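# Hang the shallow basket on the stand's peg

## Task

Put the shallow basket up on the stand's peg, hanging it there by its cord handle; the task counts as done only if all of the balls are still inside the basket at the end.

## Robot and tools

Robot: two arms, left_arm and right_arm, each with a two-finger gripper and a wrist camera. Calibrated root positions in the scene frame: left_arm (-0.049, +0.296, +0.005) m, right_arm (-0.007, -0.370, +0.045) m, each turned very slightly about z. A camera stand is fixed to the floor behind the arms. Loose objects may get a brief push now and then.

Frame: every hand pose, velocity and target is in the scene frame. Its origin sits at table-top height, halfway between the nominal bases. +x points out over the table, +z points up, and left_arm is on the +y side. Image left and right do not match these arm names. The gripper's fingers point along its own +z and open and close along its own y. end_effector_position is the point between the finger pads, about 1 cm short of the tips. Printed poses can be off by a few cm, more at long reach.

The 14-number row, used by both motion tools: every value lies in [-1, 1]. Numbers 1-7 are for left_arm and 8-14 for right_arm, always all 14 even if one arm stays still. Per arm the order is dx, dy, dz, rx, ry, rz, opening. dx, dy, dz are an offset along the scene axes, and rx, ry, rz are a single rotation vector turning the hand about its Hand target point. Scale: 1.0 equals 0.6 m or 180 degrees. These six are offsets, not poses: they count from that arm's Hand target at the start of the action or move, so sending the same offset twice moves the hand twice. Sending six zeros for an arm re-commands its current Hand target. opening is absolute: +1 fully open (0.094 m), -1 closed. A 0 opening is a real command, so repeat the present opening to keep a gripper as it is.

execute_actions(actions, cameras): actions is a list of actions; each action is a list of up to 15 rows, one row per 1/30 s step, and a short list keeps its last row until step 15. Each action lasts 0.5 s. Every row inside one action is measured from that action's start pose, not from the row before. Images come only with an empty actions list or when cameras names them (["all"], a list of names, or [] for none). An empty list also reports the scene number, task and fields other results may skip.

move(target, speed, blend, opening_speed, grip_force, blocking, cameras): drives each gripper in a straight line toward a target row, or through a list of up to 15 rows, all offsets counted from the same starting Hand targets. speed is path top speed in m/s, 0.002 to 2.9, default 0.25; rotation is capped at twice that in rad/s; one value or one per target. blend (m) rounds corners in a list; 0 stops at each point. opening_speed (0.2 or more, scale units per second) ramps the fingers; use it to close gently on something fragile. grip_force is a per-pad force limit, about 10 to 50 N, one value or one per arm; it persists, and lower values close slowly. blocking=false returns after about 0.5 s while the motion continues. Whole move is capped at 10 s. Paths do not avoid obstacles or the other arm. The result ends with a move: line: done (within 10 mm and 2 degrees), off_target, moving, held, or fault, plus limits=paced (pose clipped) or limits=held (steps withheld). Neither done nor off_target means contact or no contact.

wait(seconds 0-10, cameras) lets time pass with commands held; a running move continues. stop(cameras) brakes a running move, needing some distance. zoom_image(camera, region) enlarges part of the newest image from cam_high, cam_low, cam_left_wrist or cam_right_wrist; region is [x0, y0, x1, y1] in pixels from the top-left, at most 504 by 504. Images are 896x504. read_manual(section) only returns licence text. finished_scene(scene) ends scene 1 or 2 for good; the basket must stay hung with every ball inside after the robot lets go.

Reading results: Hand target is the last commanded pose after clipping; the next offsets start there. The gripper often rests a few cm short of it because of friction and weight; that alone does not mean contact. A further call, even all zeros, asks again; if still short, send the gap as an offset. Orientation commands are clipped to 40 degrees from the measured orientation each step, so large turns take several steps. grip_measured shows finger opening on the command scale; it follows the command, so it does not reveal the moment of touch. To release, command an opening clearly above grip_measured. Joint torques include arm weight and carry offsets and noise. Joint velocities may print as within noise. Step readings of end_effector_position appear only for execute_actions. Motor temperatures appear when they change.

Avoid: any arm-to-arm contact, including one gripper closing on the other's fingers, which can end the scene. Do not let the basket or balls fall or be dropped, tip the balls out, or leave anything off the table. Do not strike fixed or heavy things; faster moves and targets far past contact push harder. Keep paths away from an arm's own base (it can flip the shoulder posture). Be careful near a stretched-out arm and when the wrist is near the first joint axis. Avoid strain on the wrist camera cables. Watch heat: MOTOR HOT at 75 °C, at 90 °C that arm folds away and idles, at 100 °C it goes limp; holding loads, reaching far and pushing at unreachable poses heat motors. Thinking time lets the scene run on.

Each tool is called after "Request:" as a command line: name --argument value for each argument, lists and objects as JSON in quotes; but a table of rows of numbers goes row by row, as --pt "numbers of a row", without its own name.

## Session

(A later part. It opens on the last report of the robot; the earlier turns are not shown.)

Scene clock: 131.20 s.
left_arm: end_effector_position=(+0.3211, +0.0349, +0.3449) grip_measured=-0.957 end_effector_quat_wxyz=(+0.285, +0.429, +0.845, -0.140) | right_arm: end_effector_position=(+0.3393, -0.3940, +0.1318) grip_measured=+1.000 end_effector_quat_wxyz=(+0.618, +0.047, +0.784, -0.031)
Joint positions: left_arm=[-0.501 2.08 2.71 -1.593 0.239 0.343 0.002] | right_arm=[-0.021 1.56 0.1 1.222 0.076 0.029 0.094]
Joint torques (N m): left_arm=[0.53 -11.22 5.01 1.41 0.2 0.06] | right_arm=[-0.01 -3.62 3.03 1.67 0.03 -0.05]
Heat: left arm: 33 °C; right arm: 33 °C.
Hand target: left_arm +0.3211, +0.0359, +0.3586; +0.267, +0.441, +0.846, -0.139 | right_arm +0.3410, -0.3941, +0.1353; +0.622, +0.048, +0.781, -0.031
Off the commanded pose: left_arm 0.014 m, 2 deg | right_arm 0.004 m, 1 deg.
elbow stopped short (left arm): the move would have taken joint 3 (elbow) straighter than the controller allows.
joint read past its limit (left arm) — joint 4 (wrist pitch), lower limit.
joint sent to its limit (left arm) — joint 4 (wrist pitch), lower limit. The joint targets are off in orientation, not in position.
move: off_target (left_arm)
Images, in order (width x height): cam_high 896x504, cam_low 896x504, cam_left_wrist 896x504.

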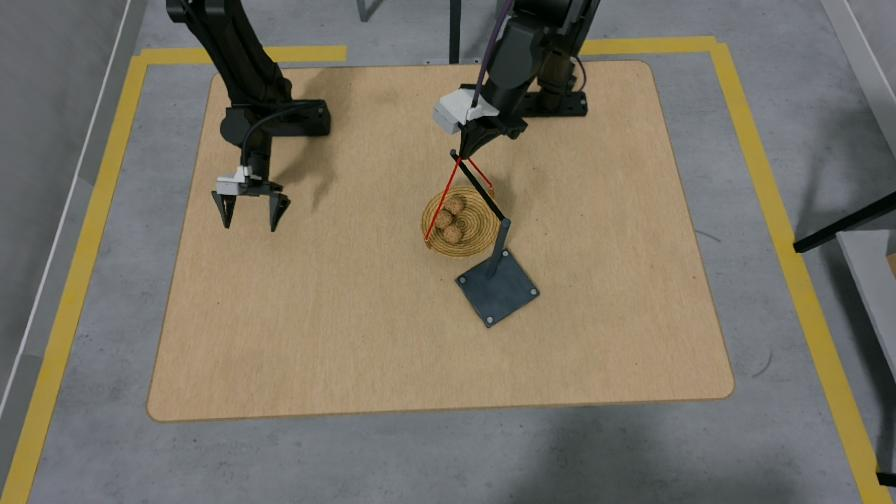

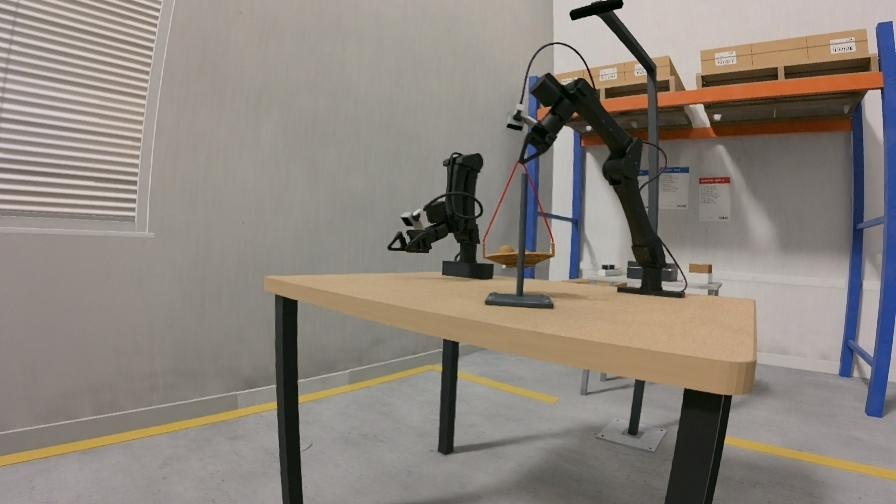

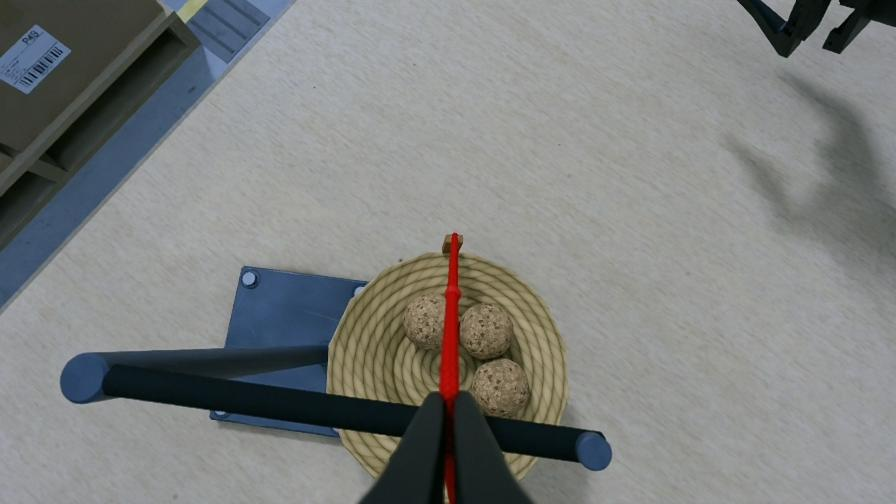

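Request:
move --target '[0.008,-0.006,-0.055,0,0,0,-1,0,0,0,0,0,0,1]' --speed 0.02 --cameras '["cam_high","cam_low","cam_left_wrist"]'

Request:
zoom_image --camera "cam_low" --region '[440, 100, 640, 320]'

Request:
zoom_image --camera "cam_high" --region '[380, 80, 580, 300]'

Scene clock: 139.13 s.
left_arm: end_effector_position=(+0.3197, +0.0357, +0.3168) grip_measured=-0.957 end_effector_quat_wxyz=(+0.243, +0.438, +0.855, -0.135) | right_arm: end_effector_position=(+0.3393, -0.3940, +0.1318) grip_measured=+1.000 end_effector_quat_wxyz=(+0.618, +0.047, +0.784, -0.031)
Joint positions: left_arm=[-0.501 2.08 2.616 -1.591 0.239 0.361 0.002] | right_arm=[-0.021 1.56 0.1 1.222 0.076 0.029 0.094]
Joint torques (N m): left_arm=[0.24 -10.32 5.29 1.47 0.15 0.06] | right_arm=[-0.02 -3.63 3.08 1.67 0.03 -0.04]
Heat: left arm: 32 °C; right arm: 33 °C.
Hand target: left_arm +0.3259, +0.0323, +0.3255; +0.267, +0.441, +0.846, -0.139 | right_arm +0.3410, -0.3941, +0.1353; +0.622, +0.048, +0.781, -0.031
Off the commanded pose: left_arm 0.011 m, 3 deg | right_arm 0.004 m, 1 deg.
joint read past its limit (left arm) — joint 4 (wrist pitch), lower limit.
move: off_target (left_arm)
Images, in order (width x height): cam_high 896x504, cam_low 896x504, cam_left_wrist 896x504.

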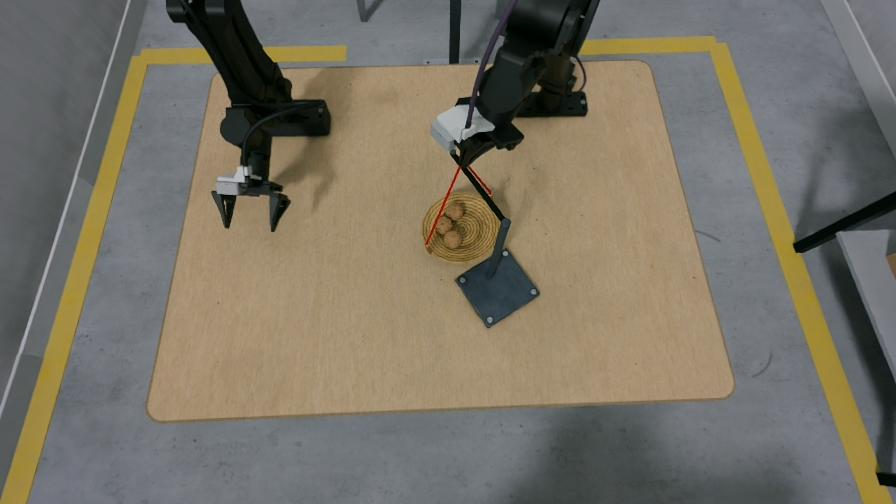

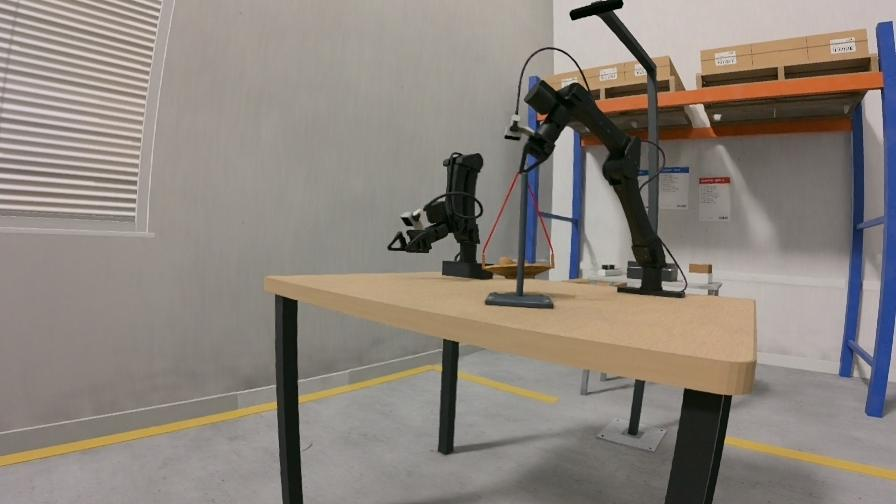

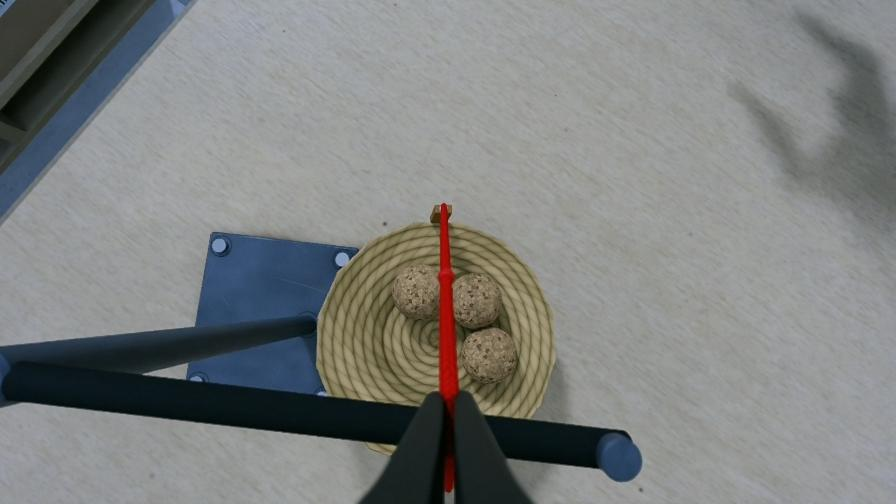

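Scaled by 2.291 from the camera's 896x504 image, which has a finer 1280x720 frame.

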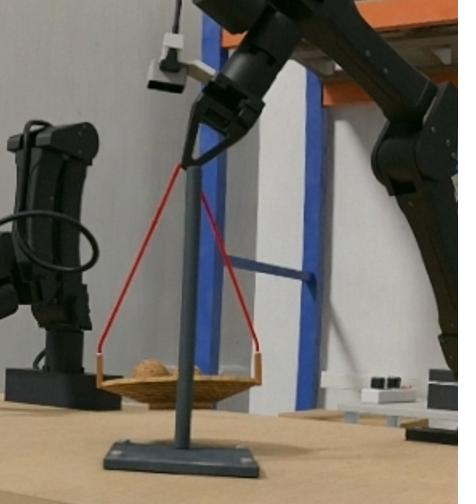

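Scaled by 2.291 from the camera's 896x504 image, which has a finer 1280x720 frame.

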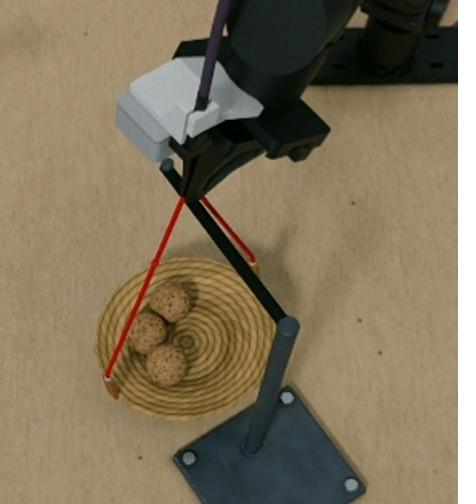

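Request:
move --target '[0.008,-0.012,-0.025,0,0,0,-1,0,0,0,0,0,0,1]' --speed 0.015 --cameras '["cam_low","cam_left_wrist","cam_high"]'

Request:
zoom_image --camera "cam_low" --region '[440, 100, 640, 320]'

Request:
zoom_image --camera "cam_high" --region '[380, 80, 580, 300]'

Scene clock: 145.17 s.
left_arm: end_effector_position=(+0.3341, +0.0274, +0.2934) grip_measured=-0.957 end_effector_quat_wxyz=(+0.241, +0.438, +0.856, -0.135) | right_arm: end_effector_position=(+0.3393, -0.3940, +0.1318) grip_measured=+1.000 end_effector_quat_wxyz=(+0.618, +0.047, +0.784, -0.031)
Joint positions: left_arm=[-0.501 2.062 2.466 -1.463 0.239 0.361 0.002] | right_arm=[-0.021 1.56 0.1 1.222 0.076 0.029 0.094]
Joint torques (N m): left_arm=[-0.72 -13.18 5.16 1.3 0.11 -0.02] | right_arm=[0.01 -3.63 3.06 1.66 0.01 -0.03]
Heat: left arm: 33 °C; right arm: 33 °C.
Hand target: left_arm +0.3307, +0.0251, +0.3105; +0.267, +0.440, +0.846, -0.139 | right_arm +0.3410, -0.3941, +0.1353; +0.622, +0.048, +0.781, -0.031
Off the commanded pose: left_arm 0.018 m, 3 deg | right_arm 0.004 m, 1 deg.
move: off_target (left_arm)
Images, in order (width x height): cam_high 896x504, cam_low 896x504, cam_left_wrist 896x504.

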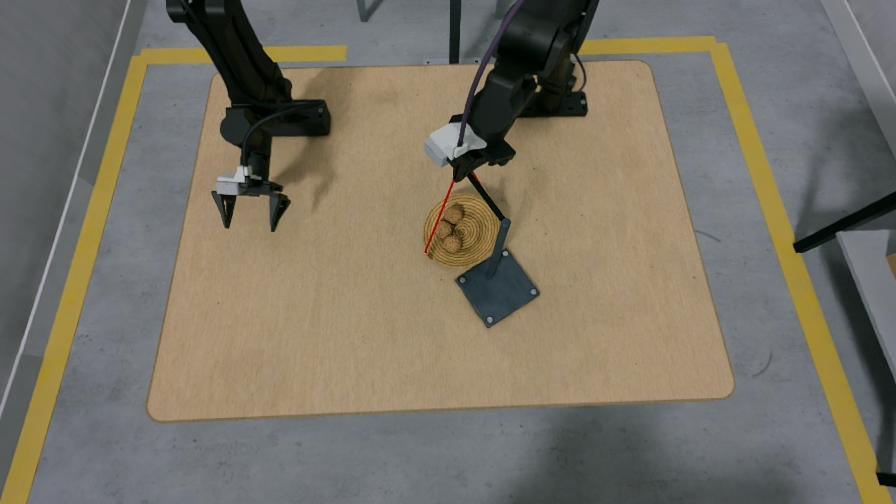

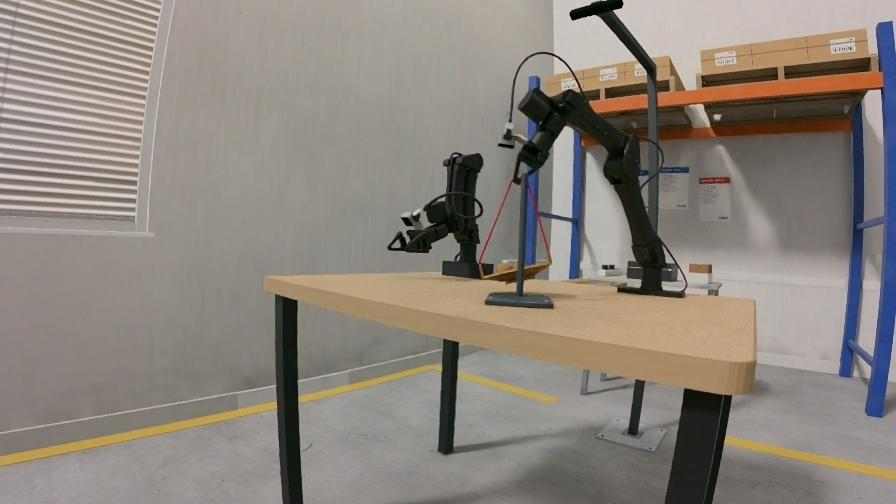

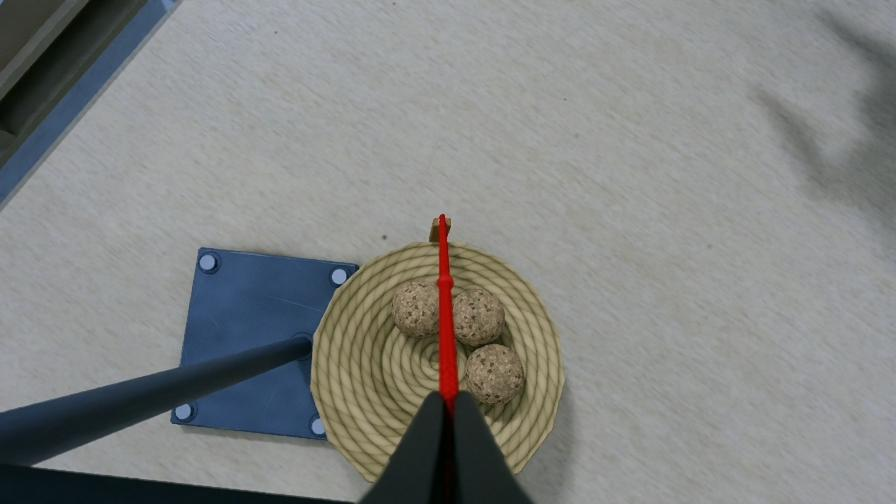

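Scaled by 2.291 from the camera's 896x504 image, which has a finer 1280x720 frame.

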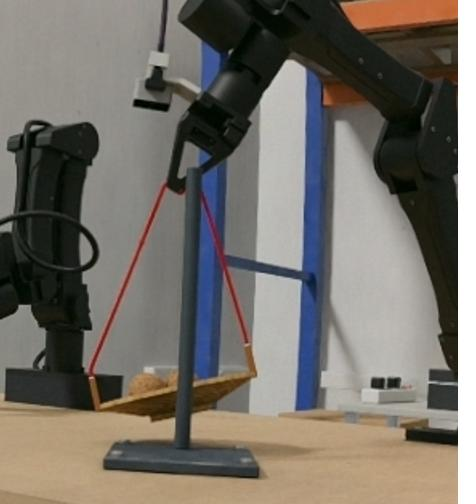

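Scaled by 2.291 from the camera's 896x504 image, which has a finer 1280x720 frame.

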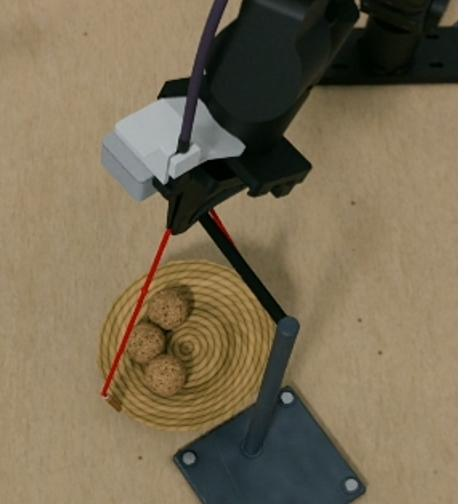

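Request:
move --target '[-0.014,0.018,0.032,0,0,0,-1,0,0,0,0,0,0,1]' --speed 0.012 --cameras '["cam_low","cam_left_wrist","cam_high"]'

Request:
zoom_image --camera "cam_low" --region '[440, 100, 640, 320]'

Request:
zoom_image --camera "cam_high" --region '[380, 80, 580, 300]'

Scene clock: 152.90 s.
left_arm: end_effector_position=(+0.3188, +0.0364, +0.3142) grip_measured=-0.957 end_effector_quat_wxyz=(+0.241, +0.439, +0.855, -0.135) | right_arm: end_effector_position=(+0.3393, -0.3940, +0.1318) grip_measured=+1.000 end_effector_quat_wxyz=(+0.618, +0.047, +0.784, -0.031)
Joint positions: left_arm=[-0.501 2.062 2.574 -1.572 0.239 0.364 0.002] | right_arm=[-0.021 1.56 0.1 1.222 0.076 0.029 0.094]
Joint torques (N m): left_arm=[0.55 -10.07 8.9 1.18 0.17 0.07] | right_arm=[0.01 -3.59 3.08 1.64 0.03 -0.05]
Heat: left arm: 34 °C; right arm: 33 °C.
Hand target: left_arm +0.3223, +0.0359, +0.3297; +0.267, +0.441, +0.846, -0.139 | right_arm +0.3410, -0.3941, +0.1353; +0.622, +0.048, +0.781, -0.031
Off the commanded pose: left_arm 0.016 m, 3 deg | right_arm 0.004 m, 1 deg.
move: off_target (left_arm)
Images, in order (width x height): cam_high 896x504, cam_low 896x504, cam_left_wrist 896x504.

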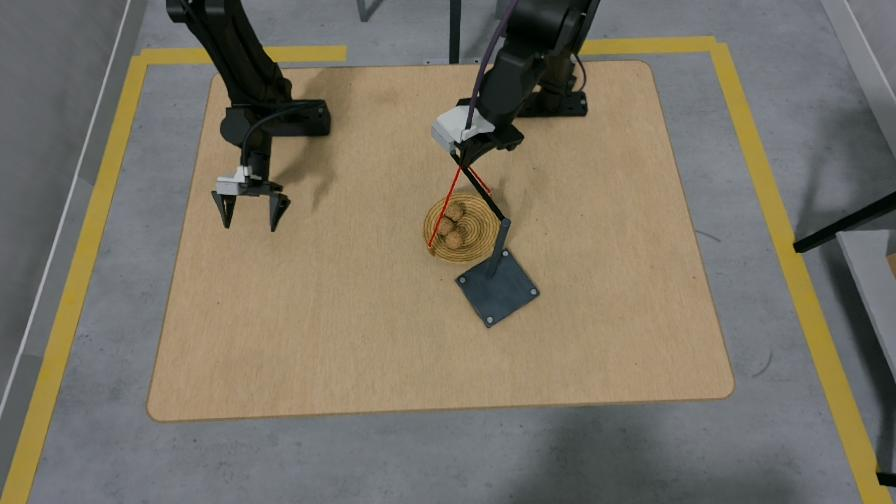

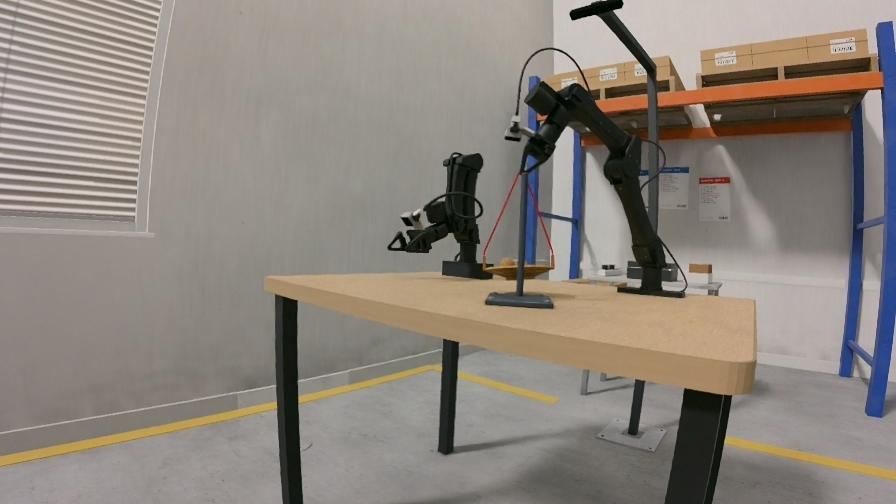

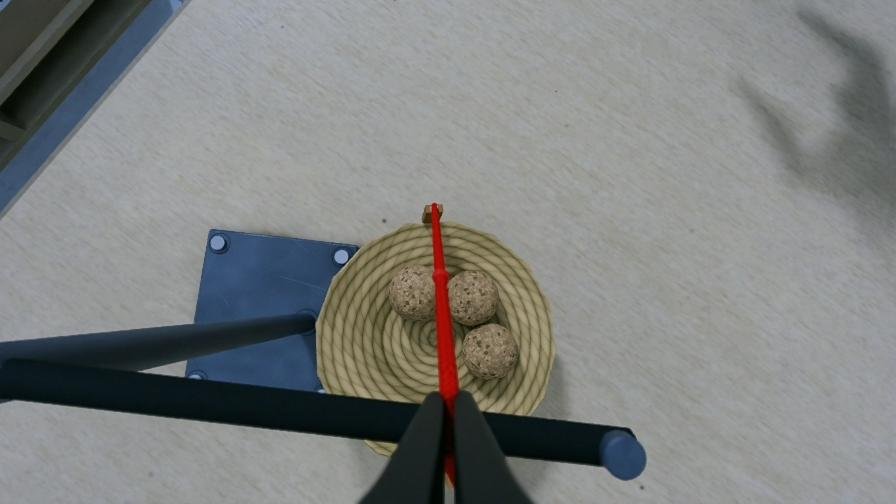

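Scaled by 2.291 from the camera's 896x504 image, which has a finer 1280x720 frame.

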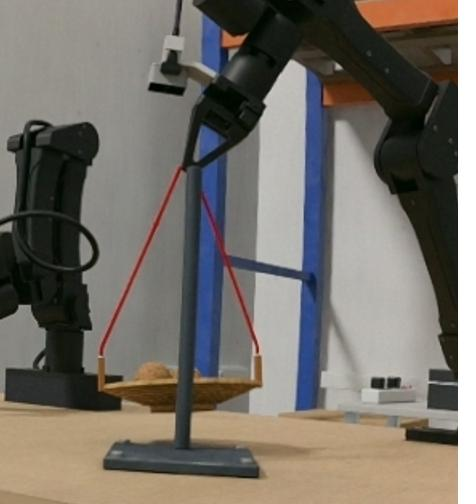

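Scaled by 2.291 from the camera's 896x504 image, which has a finer 1280x720 frame.

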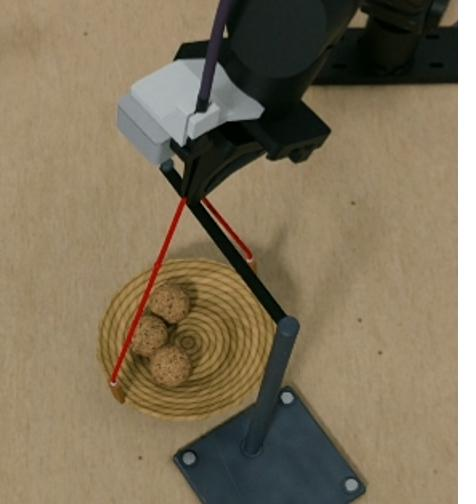

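Request:
move --target '[0,0,-0.008,0,0,0,-0.6,0,0,0,0,0,0,1]' --opening_speed 0.2 --speed 0.01 --cameras '["cam_high","cam_low","cam_left_wrist"]'

Request:
zoom_image --camera "cam_low" --region '[440, 100, 640, 320]'

Request:
zoom_image --camera "cam_high" --region '[380, 80, 580, 300]'

Scene clock: 158.67 s.
left_arm: end_effector_position=(+0.3236, +0.0336, +0.3078) grip_measured=-0.601 end_effector_quat_wxyz=(+0.241, +0.439, +0.855, -0.135) | right_arm: end_effector_position=(+0.3393, -0.3940, +0.1318) grip_measured=+1.000 end_effector_quat_wxyz=(+0.618, +0.047, +0.784, -0.031)
Joint positions: left_arm=[-0.501 2.062 2.54 -1.539 0.239 0.365 0.019] | right_arm=[-0.021 1.56 0.1 1.222 0.076 0.029 0.094]
Joint torques (N m): left_arm=[0.51 -12.85 5.04 1.27 0.18 0.06] | right_arm=[-0.05 -3.64 3.11 1.67 0.02 -0.03]
Heat: left arm: 33 °C; right arm: 33 °C.
Hand target: left_arm +0.3223, +0.0359, +0.3250; +0.267, +0.440, +0.846, -0.139 | right_arm +0.3410, -0.3941, +0.1353; +0.622, +0.048, +0.781, -0.031
Off the commanded pose: left_arm 0.017 m, 3 deg | right_arm 0.004 m, 1 deg.
move: off_target (left_arm)
Images, in order (width x height): cam_high 896x504, cam_low 896x504, cam_left_wrist 896x504.

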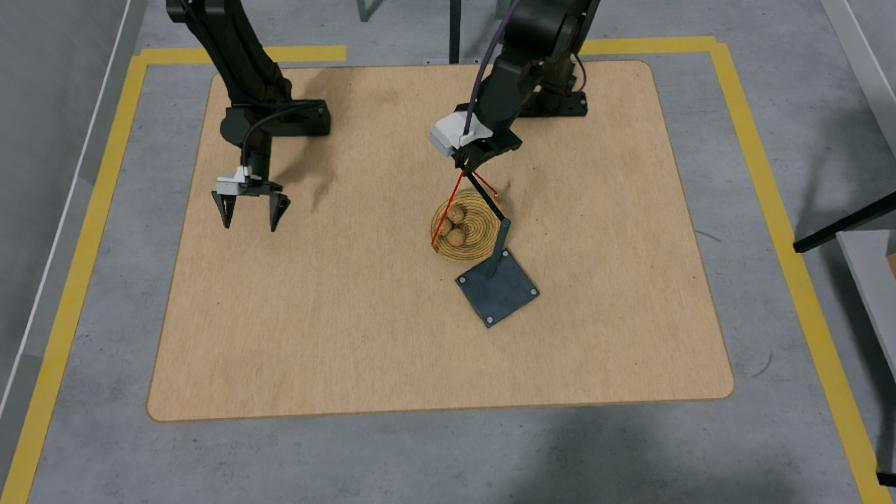

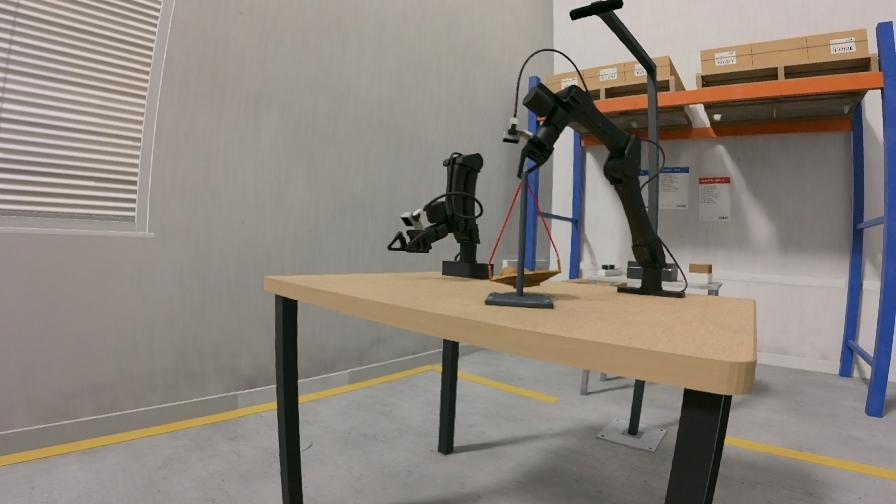

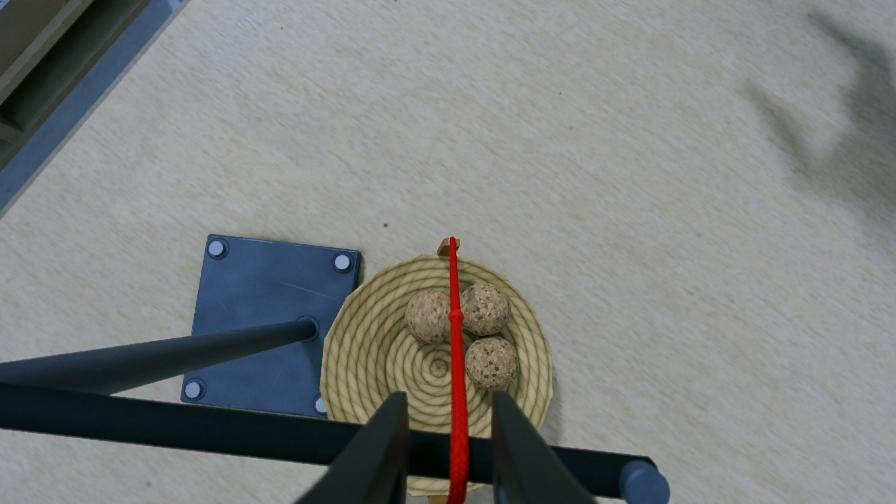

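Scaled by 2.291 from the camera's 896x504 image, which has a finer 1280x720 frame.

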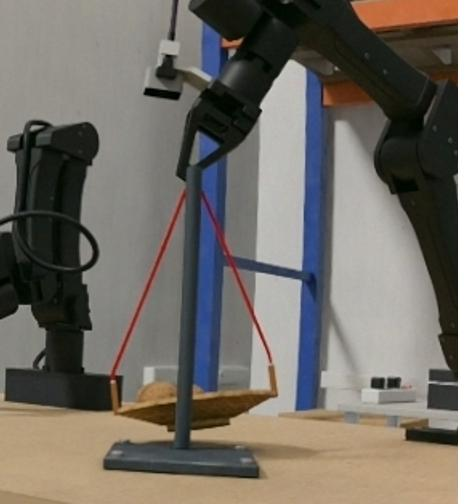

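Scaled by 2.291 from the camera's 896x504 image, which has a finer 1280x720 frame.

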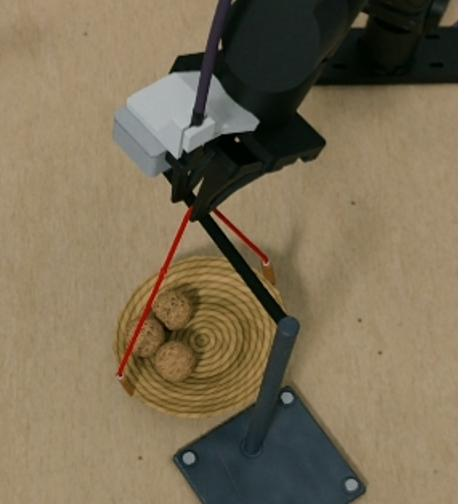

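Request:
move --pt "0.008 -0.014 0.06 0 0 0 -0.6 0 0 0 0 0 0 1" --pt "0 0 0.18 0 0 0 -0.6 0 0 0 0 0 0 1" --pt "-0.17 0.15 0.2 0 0 0 -0.6 0 0 0 0 0 0 1" --blend '[0.01,0.02,0]' --speed '[0.06,0.1,0.15]' --cameras '["cam_high","cam_low"]'

Request:
zoom_image --camera "cam_low" --region '[440, 100, 640, 320]'

Request:
zoom_image --camera "cam_high" --region '[380, 80, 580, 300]'

Scene clock: 167.27 s.
left_arm: end_effector_position=(+0.2219, +0.1251, +0.4425) grip_measured=-0.601 end_effector_quat_wxyz=(+0.393, +0.402, +0.814, -0.145) | right_arm: end_effector_position=(+0.3393, -0.3940, +0.1318) grip_measured=+1.000 end_effector_quat_wxyz=(+0.618, +0.047, +0.784, -0.031)
Joint positions: left_arm=[-0.368 1.558 2.381 -1.575 0.317 0.39 0.019] | right_arm=[-0.021 1.56 0.1 1.222 0.076 0.029 0.094]
Joint torques (N m): left_arm=[0.7 -4.67 3.84 1.46 0.24 0.05] | right_arm=[-0.06 -3.6 3.08 1.66 0.03 -0.04]
Heat: left arm: 34 °C; right arm: 33 °C.
Hand target: left_arm +0.2204, +0.1259, +0.4449; +0.267, +0.441, +0.846, -0.138 | right_arm +0.3410, -0.3941, +0.1353; +0.622, +0.048, +0.781, -0.031
Off the commanded pose: left_arm 0.003 m, 16 deg | right_arm 0.004 m, 1 deg.
elbow stopped short (left arm): the move would have taken joint 3 (elbow) straighter than the controller allows.
joint read past its limit (left arm) — joint 4 (wrist pitch), lower limit.
joint sent to its limit (left arm) — joint 4 (wrist pitch), lower limit. The joint targets are off in orientation, not in position.
move: off_target (left_arm)
Images, in order (width x height): cam_high 896x504, cam_low 896x504.

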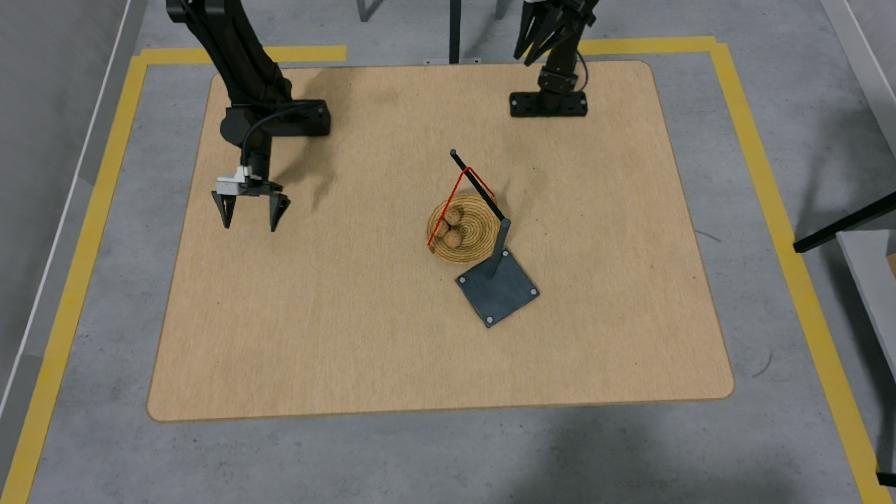

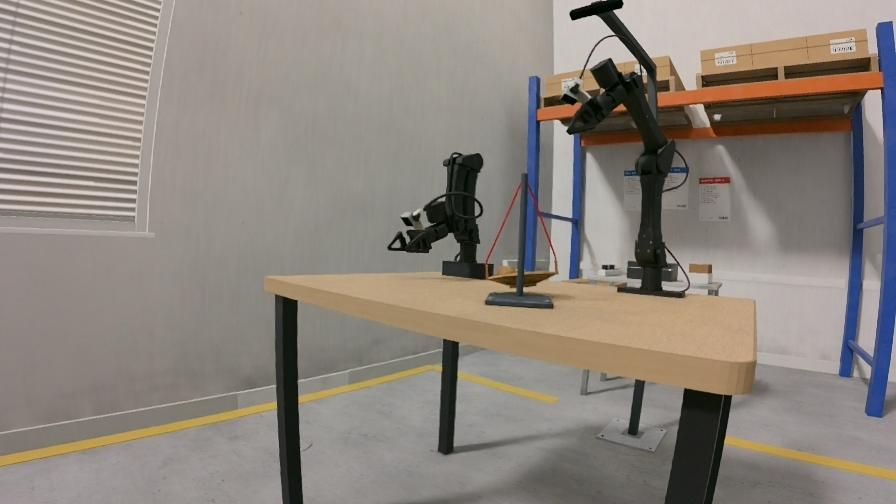

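Scaled by 2.291 from the camera's 896x504 image, which has a finer 1280x720 frame.

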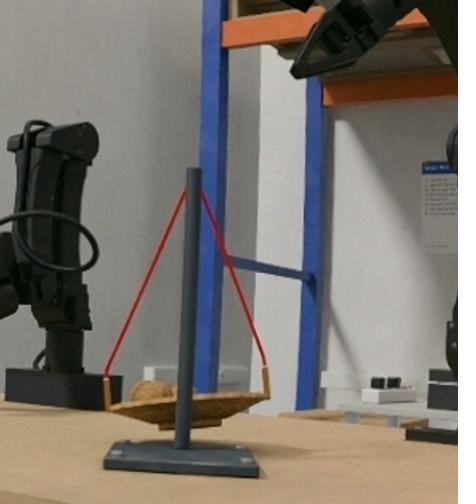

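Scaled by 2.291 from the camera's 896x504 image, which has a finer 1280x720 frame.

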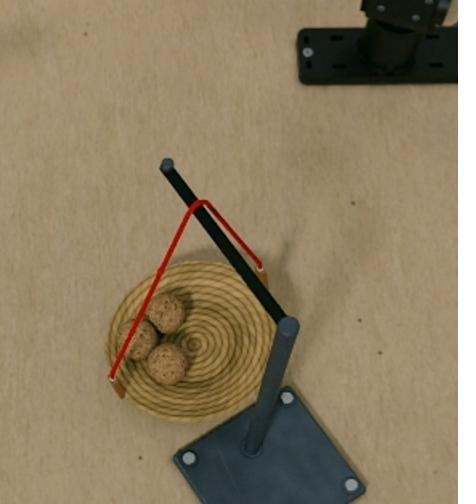

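Request:
finished_scene --scene 2

The scene is finished: the task was done.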